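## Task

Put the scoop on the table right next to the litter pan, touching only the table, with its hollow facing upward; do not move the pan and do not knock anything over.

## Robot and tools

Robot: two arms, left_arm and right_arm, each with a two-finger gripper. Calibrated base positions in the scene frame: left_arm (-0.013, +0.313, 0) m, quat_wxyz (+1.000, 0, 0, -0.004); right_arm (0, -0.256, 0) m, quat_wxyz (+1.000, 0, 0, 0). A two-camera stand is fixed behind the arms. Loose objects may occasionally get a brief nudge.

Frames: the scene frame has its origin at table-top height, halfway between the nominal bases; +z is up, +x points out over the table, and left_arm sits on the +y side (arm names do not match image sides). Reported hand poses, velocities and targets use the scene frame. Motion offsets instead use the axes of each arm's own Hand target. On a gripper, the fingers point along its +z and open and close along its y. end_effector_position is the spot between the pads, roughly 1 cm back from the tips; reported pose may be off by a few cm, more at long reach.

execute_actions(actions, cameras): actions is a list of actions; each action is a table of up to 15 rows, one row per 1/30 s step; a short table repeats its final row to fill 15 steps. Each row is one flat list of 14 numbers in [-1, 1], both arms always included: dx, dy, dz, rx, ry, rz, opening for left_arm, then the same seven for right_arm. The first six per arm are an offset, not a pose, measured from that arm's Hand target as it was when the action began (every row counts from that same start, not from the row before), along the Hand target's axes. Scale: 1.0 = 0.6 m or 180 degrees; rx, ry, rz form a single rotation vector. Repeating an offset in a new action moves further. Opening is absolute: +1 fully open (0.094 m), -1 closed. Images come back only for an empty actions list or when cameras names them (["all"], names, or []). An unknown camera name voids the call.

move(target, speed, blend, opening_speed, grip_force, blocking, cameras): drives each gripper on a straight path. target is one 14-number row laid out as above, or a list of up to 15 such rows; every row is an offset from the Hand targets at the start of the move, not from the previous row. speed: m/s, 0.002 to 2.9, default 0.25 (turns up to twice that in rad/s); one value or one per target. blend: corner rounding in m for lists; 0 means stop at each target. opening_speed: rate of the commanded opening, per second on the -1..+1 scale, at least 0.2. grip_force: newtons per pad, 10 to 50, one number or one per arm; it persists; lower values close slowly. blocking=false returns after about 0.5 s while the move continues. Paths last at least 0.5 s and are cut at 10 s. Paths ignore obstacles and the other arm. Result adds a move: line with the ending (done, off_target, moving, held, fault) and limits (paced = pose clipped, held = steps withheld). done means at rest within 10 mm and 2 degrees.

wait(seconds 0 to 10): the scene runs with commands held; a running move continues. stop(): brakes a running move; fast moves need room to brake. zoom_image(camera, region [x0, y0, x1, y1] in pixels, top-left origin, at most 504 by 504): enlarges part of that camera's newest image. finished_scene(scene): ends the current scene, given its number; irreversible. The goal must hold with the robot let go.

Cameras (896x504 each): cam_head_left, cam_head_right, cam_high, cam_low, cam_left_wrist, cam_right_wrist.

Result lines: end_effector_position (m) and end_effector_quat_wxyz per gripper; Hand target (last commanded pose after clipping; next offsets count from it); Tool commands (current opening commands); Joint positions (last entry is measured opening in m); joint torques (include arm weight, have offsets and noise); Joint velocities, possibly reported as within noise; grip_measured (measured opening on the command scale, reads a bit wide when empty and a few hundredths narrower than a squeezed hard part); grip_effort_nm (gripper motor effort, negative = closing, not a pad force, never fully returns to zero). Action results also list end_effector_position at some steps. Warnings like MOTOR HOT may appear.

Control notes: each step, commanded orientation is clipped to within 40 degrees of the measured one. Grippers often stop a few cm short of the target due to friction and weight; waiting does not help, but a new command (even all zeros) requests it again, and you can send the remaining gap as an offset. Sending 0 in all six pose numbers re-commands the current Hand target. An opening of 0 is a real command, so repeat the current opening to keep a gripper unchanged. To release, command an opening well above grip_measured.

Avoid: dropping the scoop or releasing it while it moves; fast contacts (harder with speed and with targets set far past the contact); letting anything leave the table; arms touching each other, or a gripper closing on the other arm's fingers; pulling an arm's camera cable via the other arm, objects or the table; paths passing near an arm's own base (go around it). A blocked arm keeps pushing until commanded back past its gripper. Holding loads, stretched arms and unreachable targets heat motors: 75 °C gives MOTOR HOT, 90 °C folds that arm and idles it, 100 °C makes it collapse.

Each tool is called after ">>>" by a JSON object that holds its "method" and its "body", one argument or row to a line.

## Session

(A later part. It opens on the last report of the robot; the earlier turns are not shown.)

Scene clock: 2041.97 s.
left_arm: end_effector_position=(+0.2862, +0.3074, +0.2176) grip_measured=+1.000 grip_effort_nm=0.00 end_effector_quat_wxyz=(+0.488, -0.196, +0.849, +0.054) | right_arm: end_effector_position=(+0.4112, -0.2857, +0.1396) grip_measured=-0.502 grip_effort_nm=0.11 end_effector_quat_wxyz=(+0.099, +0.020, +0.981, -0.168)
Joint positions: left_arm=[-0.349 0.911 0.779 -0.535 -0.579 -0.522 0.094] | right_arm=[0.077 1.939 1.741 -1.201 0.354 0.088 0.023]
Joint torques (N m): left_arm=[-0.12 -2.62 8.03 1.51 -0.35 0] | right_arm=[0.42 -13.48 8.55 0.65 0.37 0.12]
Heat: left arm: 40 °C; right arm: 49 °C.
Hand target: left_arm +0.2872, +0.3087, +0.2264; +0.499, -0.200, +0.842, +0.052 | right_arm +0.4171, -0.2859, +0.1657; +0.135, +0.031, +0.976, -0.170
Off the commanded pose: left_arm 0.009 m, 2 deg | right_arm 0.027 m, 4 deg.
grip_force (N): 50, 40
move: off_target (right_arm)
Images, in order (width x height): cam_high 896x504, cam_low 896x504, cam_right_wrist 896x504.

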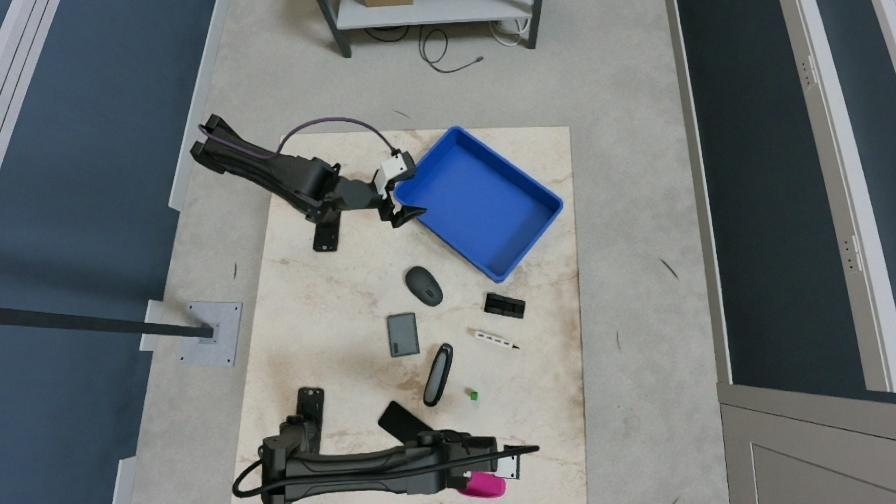

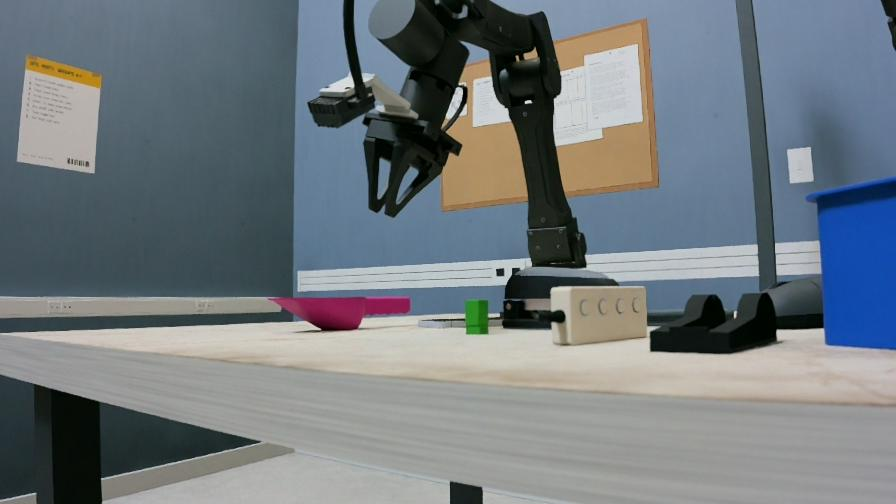

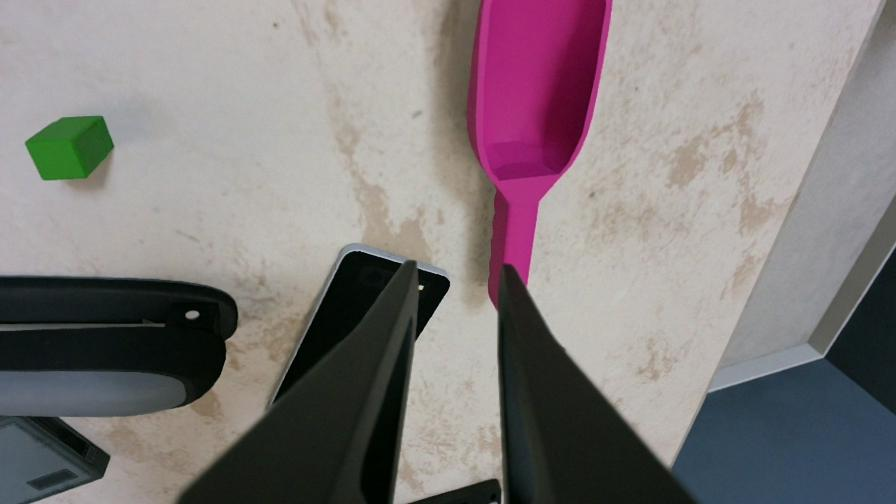

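>>> {"method": "move", "body": {
  "target": [0,0,0,0,0,0,1, 0.1683,-0.089,0.064,-0.103,0.0087,0.021,0.0],
  "speed": 0.2,
  "cameras": ["cam_right_wrist"]
}}

Scene clock: 2076.60 s.
left_arm: end_effector_position=(+0.2862, +0.3074, +0.2176) grip_measured=+1.000 grip_effort_nm=0.00 end_effector_quat_wxyz=(+0.488, -0.196, +0.849, +0.054) | right_arm: end_effector_position=(+0.3179, -0.3476, +0.1065) grip_measured=-0.002 grip_effort_nm=0.11 end_effector_quat_wxyz=(+0.099, +0.049, +0.994, -0.003)
Joint positions: left_arm=[-0.349 0.911 0.779 -0.535 -0.579 -0.522 0.094] | right_arm=[-0.309 1.619 1.26 -1.018 -0.045 -0.207 0.047]
Joint torques (N m): left_arm=[-0.09 -2.67 8.02 1.51 -0.34 0] | right_arm=[-0.06 -10.59 6.13 0.9 -0.13 -0.11]
Heat: left arm: 40 °C; right arm: 47 °C.
Hand target: left_arm +0.2872, +0.3087, +0.2264; +0.499, -0.200, +0.842, +0.052 | right_arm +0.3240, -0.3477, +0.1205; +0.131, +0.044, +0.990, -0.006
Off the commanded pose: left_arm 0.009 m, 2 deg | right_arm 0.015 m, 4 deg.
grip_force (N): 50, 40
move: off_target (right_arm)
Images, in order (width x height): cam_right_wrist 896x504.

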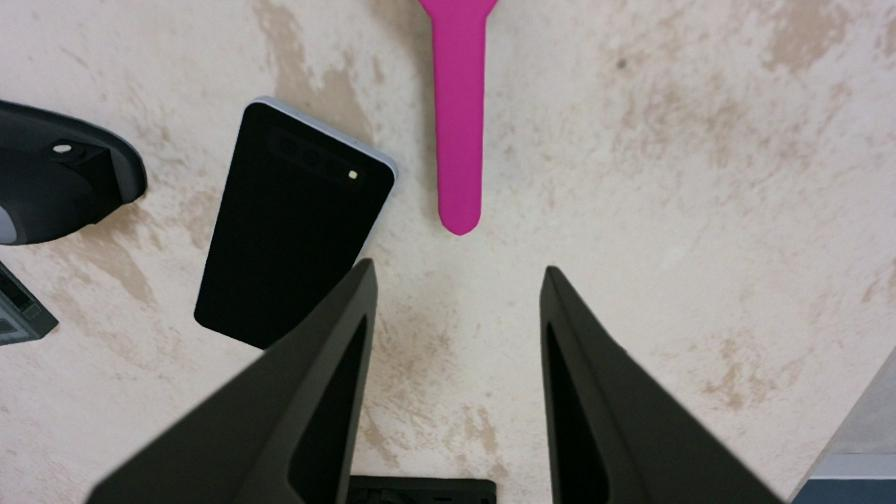

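>>> {"method": "move", "body": {
  "target": [
    [0,0,0,0,0,0,1, 0.0129,0.0028,0.170,0,0,0,0.0],
    [0,0,0,0,0,0,1, 0.0129,0.0028,0.170,0,0,0,-0.75]
  ],
  "speed": 0.12,
  "opening_speed": 0.6,
  "cameras": ["cam_low", "cam_right_wrist"]
}}

Scene clock: 2093.50 s.
left_arm: end_effector_position=(+0.2862, +0.3074, +0.2176) grip_measured=+1.000 grip_effort_nm=-0.01 end_effector_quat_wxyz=(+0.488, -0.196, +0.849, +0.054) | right_arm: end_effector_position=(+0.3360, -0.3496, +0.0210) grip_measured=-0.623 grip_effort_nm=-0.81 end_effector_quat_wxyz=(+0.121, +0.045, +0.992, -0.008)
Joint positions: left_arm=[-0.349 0.911 0.779 -0.535 -0.579 -0.522 0.094] | right_arm=[-0.299 1.742 1.03 -0.619 -0.046 -0.203 0.018]
Joint torques (N m): left_arm=[-0.06 -2.56 7.95 1.51 -0.33 -0.01] | right_arm=[0.73 -6.61 6.01 1.02 -0.09 0.05]
Heat: left arm: 40 °C; right arm: 45 °C.
Hand target: left_arm +0.2872, +0.3087, +0.2264; +0.499, -0.200, +0.842, +0.052 | right_arm +0.3431, -0.3476, +0.0199; +0.131, +0.044, +0.990, -0.006
Off the commanded pose: left_arm 0.009 m, 2 deg | right_arm 0.007 m, 1 deg.
grip_force (N): 50, 40
move: done
Images, in order (width x height): cam_low 896x504, cam_right_wrist 896x504.

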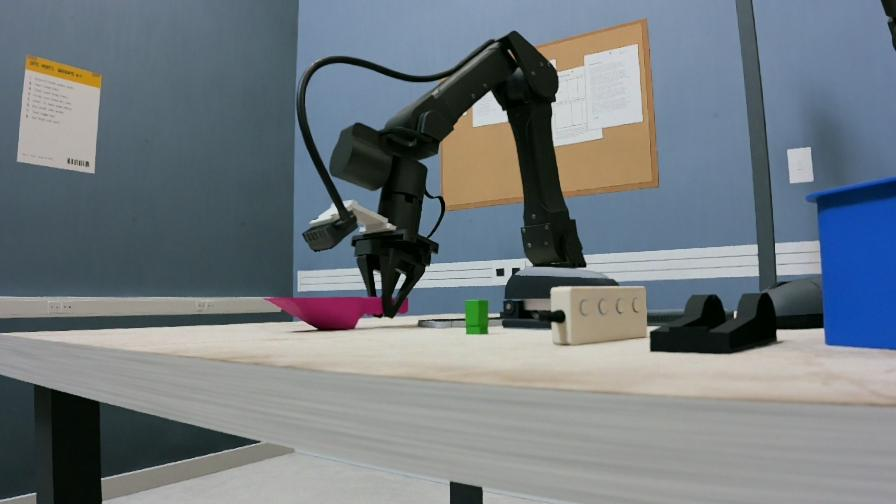

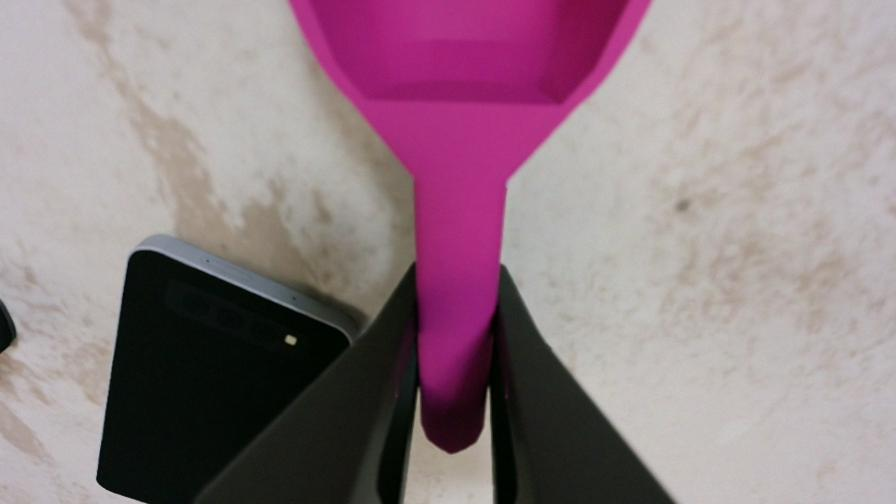

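>>> {"method": "move", "body": {
  "target": [
    [-0.1584,0.1079,-0.1529,0,0,0,1, -0.0776,0,-0.2898,0,0,0,-0.75],
    [-0.1584,0.1079,-0.1529,0,0,0,1, 0.2934,0.6985,-0.3893,-0.1035,0,-0.3864,-0.75]
  ],
  "speed": 0.25,
  "blend": [0.03, 0],
  "cameras": ["cam_high", "cam_head_left"]
}}

Scene clock: 2165.80 s.
left_arm: end_effector_position=(+0.2287, +0.3671, +0.3363) grip_measured=+1.000 grip_effort_nm=0.00 end_effector_quat_wxyz=(+0.489, -0.201, +0.847, +0.052) | right_arm: end_effector_position=(+0.1461, +0.0815, +0.1913) grip_measured=-0.623 grip_effort_nm=-0.85 end_effector_quat_wxyz=(+0.094, -0.545, +0.831, +0.063)
Joint positions: left_arm=[0.028 0.816 1.243 -0.993 -0.272 -0.295 0.094] | right_arm=[1.158 1.745 1.732 -1.332 -0.003 -0.004 0.018]
Joint torques (N m): left_arm=[0.81 0.12 8.4 1.55 -0.06 0.11] | right_arm=[-0.06 -7.16 9.06 0.82 0.01 -0.11]
Heat: left arm: 40 °C; right arm: 43 °C.
Hand target: left_arm +0.2270, +0.3685, +0.3466; +0.499, -0.200, +0.842, +0.052 | right_arm +0.1502, +0.0901, +0.1998; +0.109, -0.547, +0.827, +0.072
Off the commanded pose: left_arm 0.011 m, 1 deg | right_arm 0.013 m, 2 deg.
grip_force (N): 50, 40
move: off_target (left_arm, right_arm)
Images, in order (width x height): cam_head_left 896x504, cam_high 896x504.

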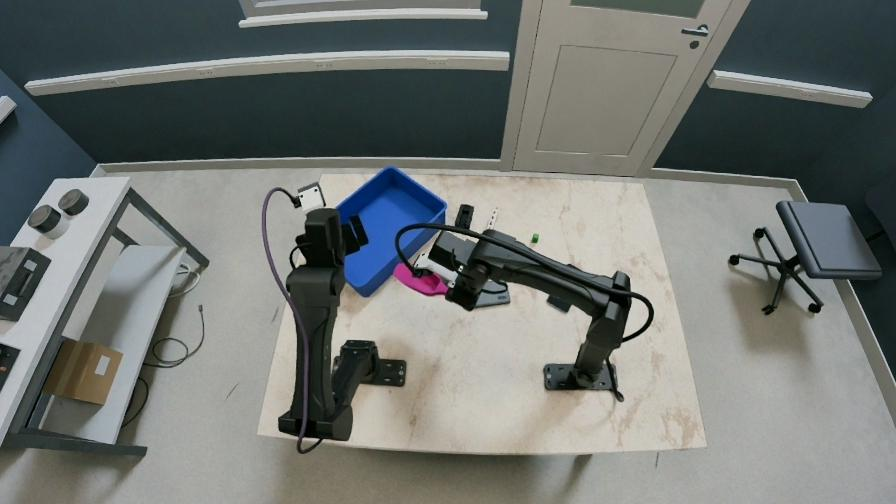

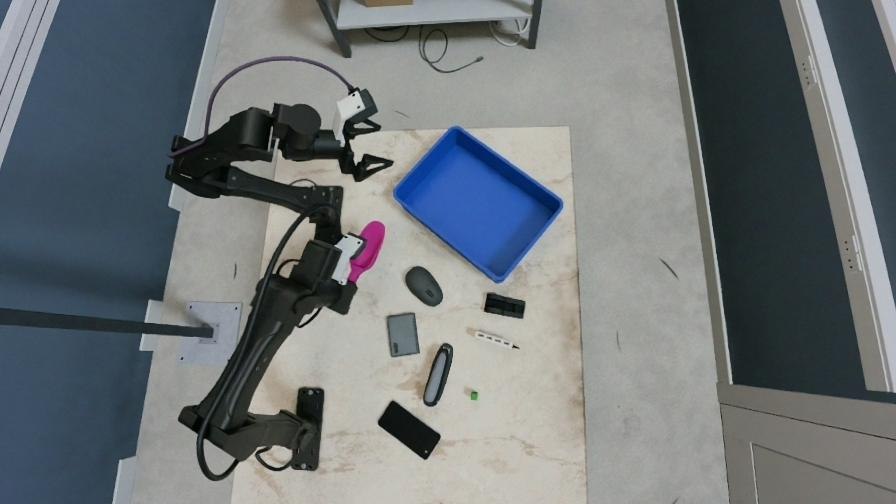

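>>> {"method": "move", "body": {
  "target": [
    [0,0,0,0,0,0,1,0.0734,0,0.2737,0,0,0,-0.75]
  ],
  "speed": 0.12,
  "grip_force": [50, 40],
  "cameras": ["cam_low", "cam_high"]
}}

Scene clock: 2215.07 s.
left_arm: end_effector_position=(+0.2287, +0.3671, +0.3363) grip_measured=+1.000 grip_effort_nm=-0.01 end_effector_quat_wxyz=(+0.489, -0.201, +0.847, +0.052) | right_arm: end_effector_position=(+0.1461, +0.0816, +0.0290) grip_measured=-0.623 grip_effort_nm=-0.85 end_effector_quat_wxyz=(+0.096, -0.545, +0.830, +0.064)
Joint positions: left_arm=[0.028 0.816 1.243 -0.993 -0.272 -0.295 0.094] | right_arm=[1.158 1.8 1.139 -0.679 -0.003 -0.005 0.018]
Joint torques (N m): left_arm=[0.83 0.16 8.39 1.56 -0.08 0.11] | right_arm=[-0.1 -7.43 6.37 1.08 0.02 -0.11]
Heat: left arm: 42 °C; right arm: 44 °C.
Hand target: left_arm +0.2270, +0.3685, +0.3466; +0.499, -0.200, +0.842, +0.052 | right_arm +0.1504, +0.0902, +0.0299; +0.109, -0.547, +0.827, +0.072
Off the commanded pose: left_arm 0.011 m, 1 deg | right_arm 0.009 m, 2 deg.
grip_force (N): 50, 40
move: off_target (left_arm)
Images, in order (width x height): cam_high 896x504, cam_low 896x504.

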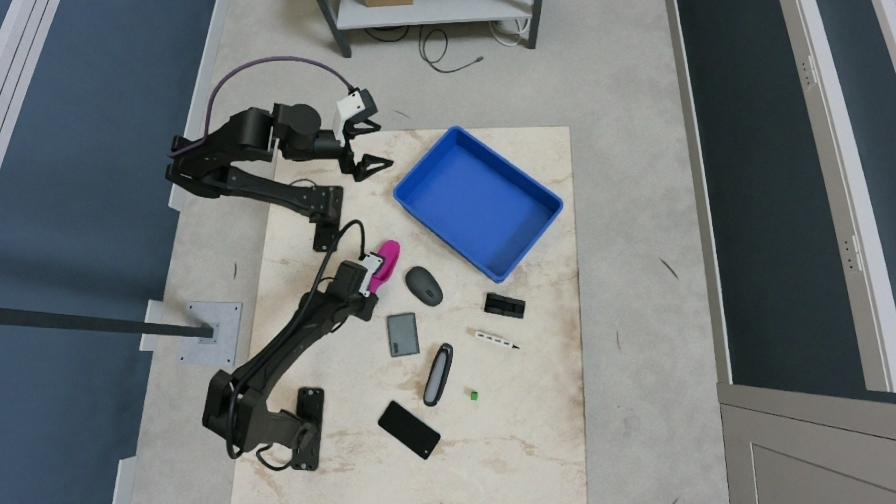

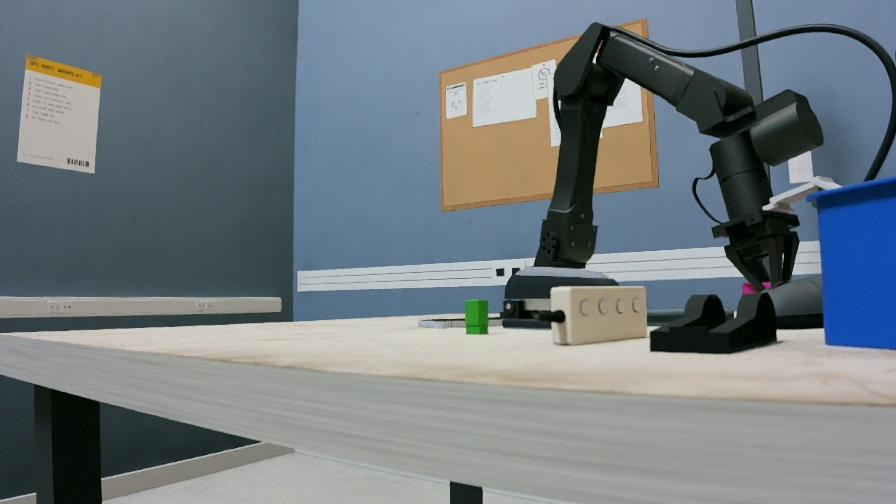

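>>> {"method": "move", "body": {
  "target": [
    [0,0,0,0,0,0,1,0.0035,0,0.0129,0,0,0,-0.75],
    [0,0,0,0,0,0,1,0.0035,0,0.0129,0,0,0,0.0],
    [0,0,0,0,0,0,1,0.0035,0,-0.237,0,0,0,0.0],
    [0,0,0,0,0,0,1,0.4743,-0.3502,-0.5929,0.1295,0,0.483,0.0]
  ],
  "speed": [0.05, 0.1, 0.2, 0.35],
  "blend": [0, 0, 0.03, 0],
  "opening_speed": 0.5,
  "cameras": ["cam_high"]
}}

Scene clock: 2234.20 s.
left_arm: end_effector_position=(+0.2287, +0.3671, +0.3363) grip_measured=+1.000 grip_effort_nm=-0.01 end_effector_quat_wxyz=(+0.489, -0.201, +0.847, +0.052) | right_arm: end_effector_position=(+0.1966, -0.3285, +0.2894) grip_measured=-0.002 grip_effort_nm=0.10 end_effector_quat_wxyz=(+0.211, +0.196, +0.957, -0.040)
Joint positions: left_arm=[0.028 0.816 1.243 -0.993 -0.272 -0.295 0.094] | right_arm=[-0.342 1.136 1.577 -1.578 0.021 0.057 0.047]
Joint torques (N m): left_arm=[0.85 0.12 8.38 1.55 -0.07 0.11] | right_arm=[-0.61 -1.39 7.71 1.15 -0.05 -0.11]
Heat: left arm: 42 °C; right arm: 43 °C.
Hand target: left_arm +0.2270, +0.3685, +0.3466; +0.499, -0.200, +0.842, +0.052 | right_arm +0.1999, -0.3298, +0.2999; +0.128, +0.198, +0.971, -0.026
Off the commanded pose: left_arm 0.011 m, 1 deg | right_arm 0.011 m, 10 deg.
joint read past its limit (right arm) — joint 4 (wrist pitch), lower limit.
joint sent to its limit (right arm) — joint 4 (wrist pitch), lower limit. The joint targets are off in orientation, not in position.
grip_force (N): 50, 40
move: off_target (left_arm, right_arm)
Images, in order (width x height): cam_high 896x504.

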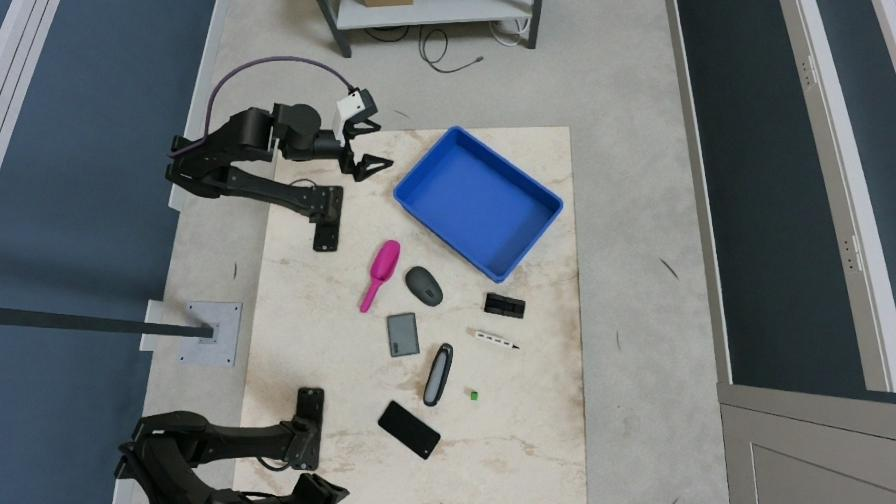

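>>> {"method": "move", "body": {
  "target": [
    [0.1568,-0.1637,-0.0110,0.2479,0.1674,0.2930,0.0,0,0,0,0,-0.12,0,0.0],
    [0.4980,-0.3130,-0.0360,0.4563,0.1594,0.6237,0.0,0,0,0,0,-0.12,0,0.0]
  ],
  "speed": [0.3, 0.25],
  "blend": [0.03, 0],
  "cameras": ["cam_left_wrist", "cam_high"]
}}

Scene clock: 2297.27 s.
left_arm: end_effector_position=(+0.1574, +0.1081, +0.1257) grip_measured=+0.003 grip_effort_nm=-0.15 end_effector_quat_wxyz=(+0.074, +0.822, +0.554, -0.105) | right_arm: end_effector_position=(+0.1969, -0.3294, +0.2939) grip_measured=-0.002 grip_effort_nm=0.10 end_effector_quat_wxyz=(+0.290, +0.189, +0.936, -0.060)
Joint positions: left_arm=[-0.708 1.455 1.172 -1.198 0.242 1.229 0.047] | right_arm=[-0.325 0.99 1.444 -1.425 0.044 0.061 0.047]
Joint torques (N m): left_arm=[-0.69 -5.04 5.12 0.53 0.19 0.07] | right_arm=[0.87 -1.73 5.22 1.61 0.12 0.06]
Heat: left arm: 41 °C; right arm: 42 °C.
Hand target: left_arm +0.1563, +0.1055, +0.1212; +0.072, +0.827, +0.547, -0.109 | right_arm +0.1998, -0.3298, +0.2999; +0.308, +0.190, +0.930, -0.063
Off the commanded pose: left_arm 0.005 m, 1 deg | right_arm 0.007 m, 2 deg.
grip_force (N): 50, 40
move: done
Images, in order (width x height): cam_high 896x504, cam_left_wrist 896x504.

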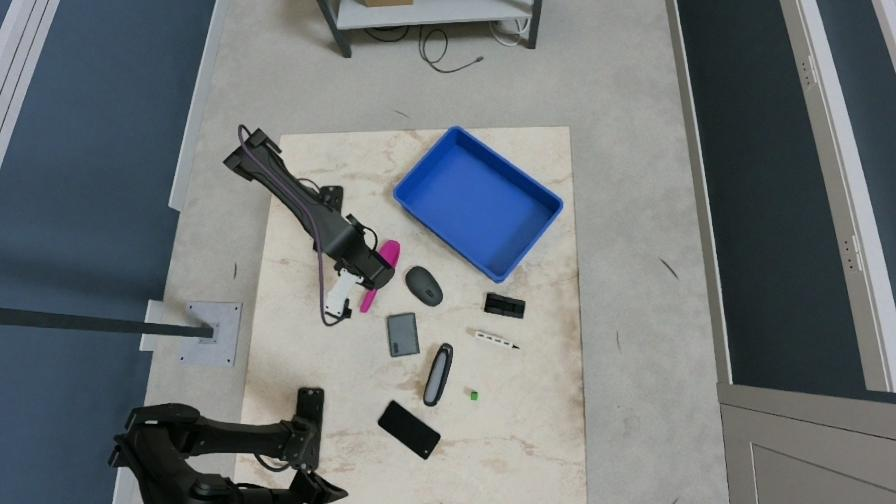

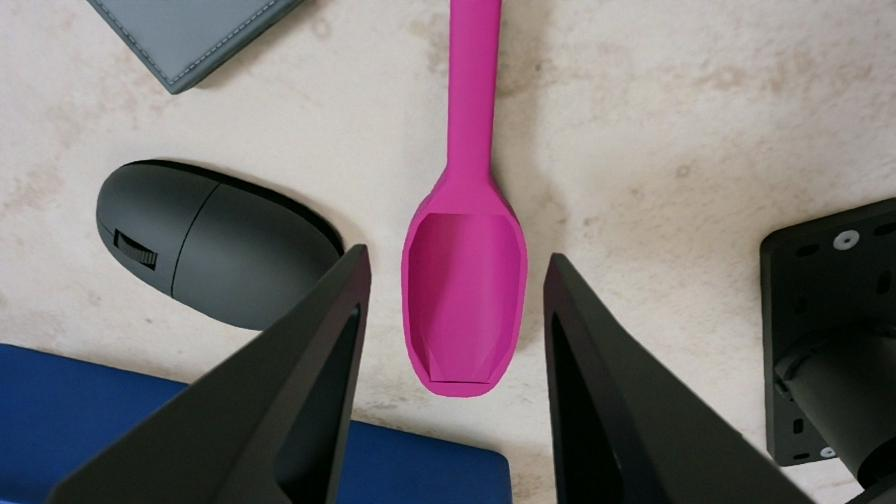

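>>> {"method": "move", "body": {
  "target": [
    [-0.0083,-0.0015,0.1802,0,0,0,0.0,0,0,0,0,0,0,0.0],
    [-0.0083,-0.0015,0.1802,0,0,0,-0.75,0,0,0,0,0,0,0.0]
  ],
  "speed": [0.15, 0.1],
  "opening_speed": 0.6,
  "grip_force": [40, 40],
  "cameras": ["cam_left_wrist"]
}}

Scene clock: 2327.33 s.
left_arm: end_effector_position=(+0.1454, +0.0775, +0.0229) grip_measured=-0.631 grip_effort_nm=-0.83 end_effector_quat_wxyz=(+0.075, +0.826, +0.549, -0.105) | right_arm: end_effector_position=(+0.1969, -0.3294, +0.2939) grip_measured=-0.002 grip_effort_nm=0.10 end_effector_quat_wxyz=(+0.290, +0.189, +0.936, -0.060)
Joint positions: left_arm=[-0.827 1.6 0.884 -0.736 0.23 1.121 0.017] | right_arm=[-0.325 0.99 1.444 -1.425 0.044 0.061 0.047]
Joint torques (N m): left_arm=[-0.76 -5.61 4.6 0.62 0.16 -0.03] | right_arm=[0.79 -1.76 5.22 1.62 0.12 0.05]
Heat: left arm: 38 °C; right arm: 42 °C.
Hand target: left_arm +0.1427, +0.0758, +0.0180; +0.072, +0.827, +0.547, -0.109 | right_arm +0.1998, -0.3298, +0.2999; +0.308, +0.190, +0.930, -0.063
Off the commanded pose: left_arm 0.006 m, 1 deg | right_arm 0.007 m, 2 deg.
grip_force (N): 40, 40
move: done
Images, in order (width x height): cam_left_wrist 896x504.

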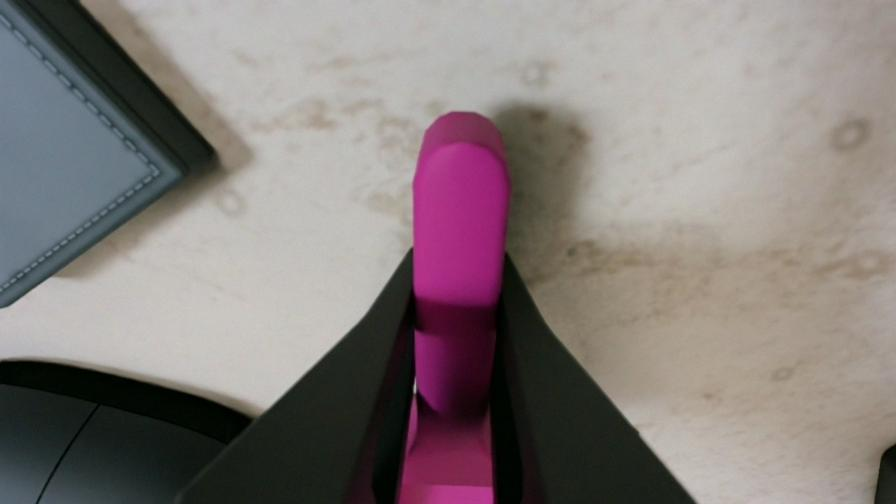

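>>> {"method": "move", "body": {
  "target": [
    [-0.0518,0,-0.1932,0,0,0,-0.75,0,0,0,0,0,0,0.0],
    [0.2460,0.0942,-0.2730,-0.1021,0,-0.3810,-0.75,0,0,0,0,0,0,0.0]
  ],
  "speed": [0.2, 0.25],
  "blend": [0.03, 0],
  "cameras": ["cam_left_wrist", "cam_high"]
}}

Scene clock: 2372.53 s.
left_arm: end_effector_position=(+0.2564, +0.2242, +0.1321) grip_measured=-0.632 grip_effort_nm=-0.85 end_effector_quat_wxyz=(+0.104, +0.361, +0.925, -0.050) | right_arm: end_effector_position=(+0.1969, -0.3294, +0.2939) grip_measured=-0.002 grip_effort_nm=0.10 end_effector_quat_wxyz=(+0.290, +0.189, +0.936, -0.060)
Joint positions: left_arm=[-0.233 1.43 1.176 -1.122 0.126 0.492 0.017] | right_arm=[-0.325 0.99 1.444 -1.425 0.044 0.061 0.047]
Joint torques (N m): left_arm=[0.47 -5.5 8.05 0.78 0.02 -0.16] | right_arm=[0.81 -1.76 5.23 1.61 0.11 0.05]
Heat: left arm: 37 °C; right arm: 41 °C.
Hand target: left_arm +0.2669, +0.2240, +0.1382; +0.122, +0.355, +0.926, -0.046 | right_arm +0.1998, -0.3298, +0.2999; +0.308, +0.190, +0.930, -0.063
Off the commanded pose: left_arm 0.012 m, 2 deg | right_arm 0.007 m, 2 deg.
grip_force (N): 40, 40
move: off_target (left_arm)
Images, in order (width x height): cam_high 896x504, cam_left_wrist 896x504.

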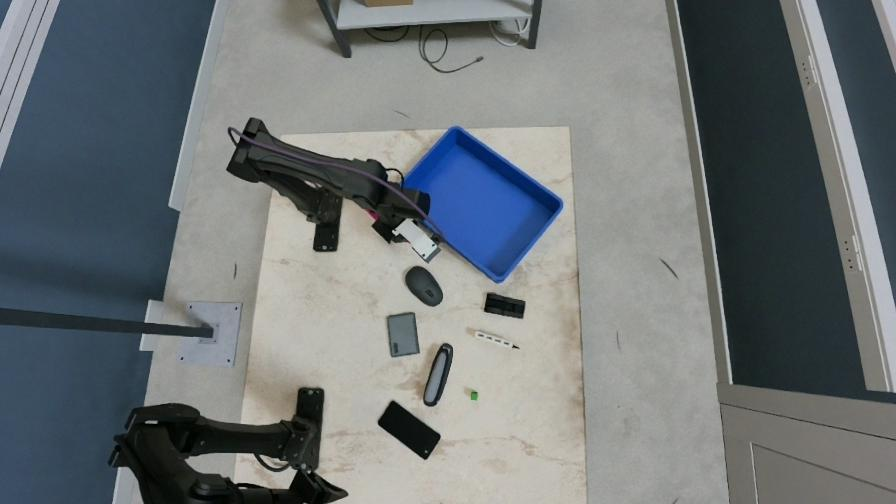

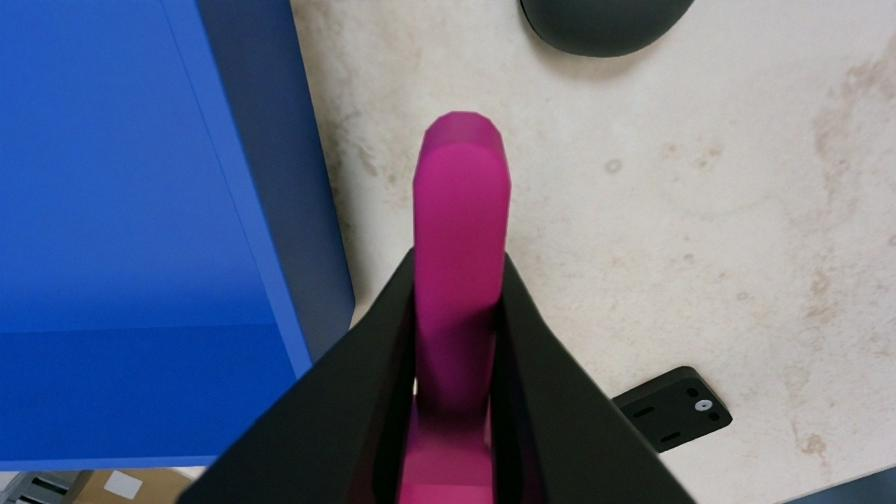

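>>> {"method": "move", "body": {
  "target": [
    [0.0417,0.0097,0.1783,0,0,0,-0.75,0,0,0,0,0,0,0.0],
    [0.0417,0.0097,0.1783,0,0,0,-0.4,0,0,0,0,0,0,0.0],
    [0.0417,0.0097,-0.0384,0,0,0,-0.4,0,0,0,0,0,0,0.0]
  ],
  "speed": [0.12, 0.1, 0.15],
  "opening_speed": 0.4,
  "cameras": ["cam_left_wrist", "cam_low"]
}}

Scene clock: 2395.27 s.
left_arm: end_effector_position=(+0.2442, +0.2494, +0.1395) grip_measured=-0.403 grip_effort_nm=0.15 end_effector_quat_wxyz=(+0.099, +0.354, +0.929, -0.044) | right_arm: end_effector_position=(+0.1969, -0.3294, +0.2939) grip_measured=-0.002 grip_effort_nm=0.10 end_effector_quat_wxyz=(+0.290, +0.189, +0.936, -0.060)
Joint positions: left_arm=[-0.151 1.375 1.164 -1.183 0.126 0.559 0.028] | right_arm=[-0.325 0.99 1.444 -1.425 0.044 0.061 0.047]
Joint torques (N m): left_arm=[0.85 -7.53 8.75 0.5 0.24 0.11] | right_arm=[0.84 -1.74 5.26 1.62 0.12 0.06]
Heat: left arm: 38 °C; right arm: 41 °C.
Hand target: left_arm +0.2484, +0.2484, +0.1539; +0.122, +0.355, +0.926, -0.046 | right_arm +0.1998, -0.3298, +0.2999; +0.308, +0.190, +0.930, -0.063
Off the commanded pose: left_arm 0.015 m, 3 deg | right_arm 0.007 m, 2 deg.
grip_force (N): 40, 40
move: off_target (left_arm)
Images, in order (width x height): cam_low 896x504, cam_left_wrist 896x504.

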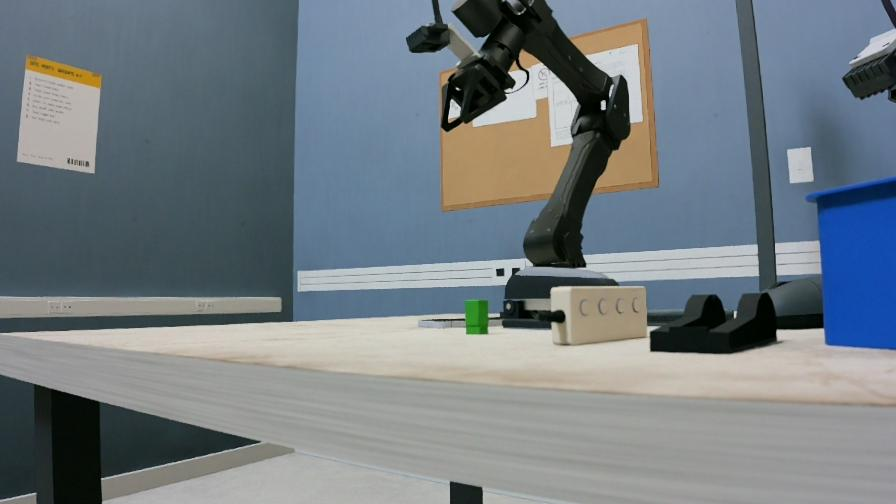

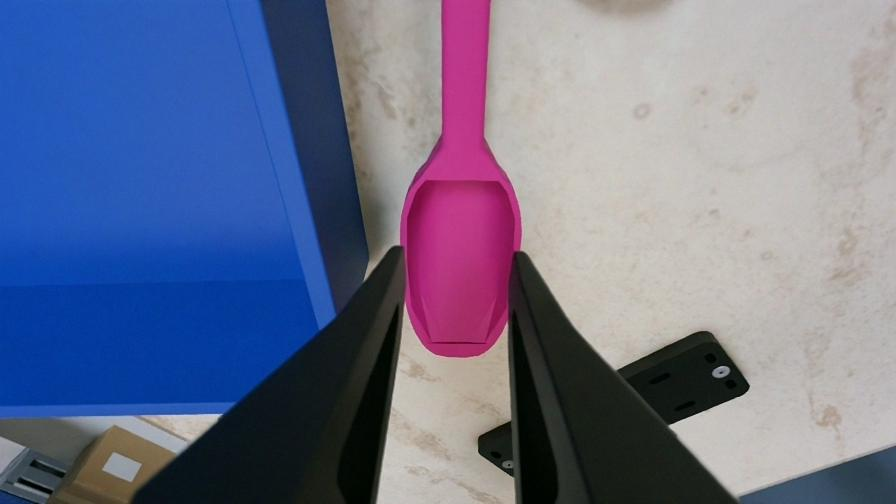

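>>> {"method": "finished_scene", "body": {
  "scene": 1
}}

The scene is finished: the task was done.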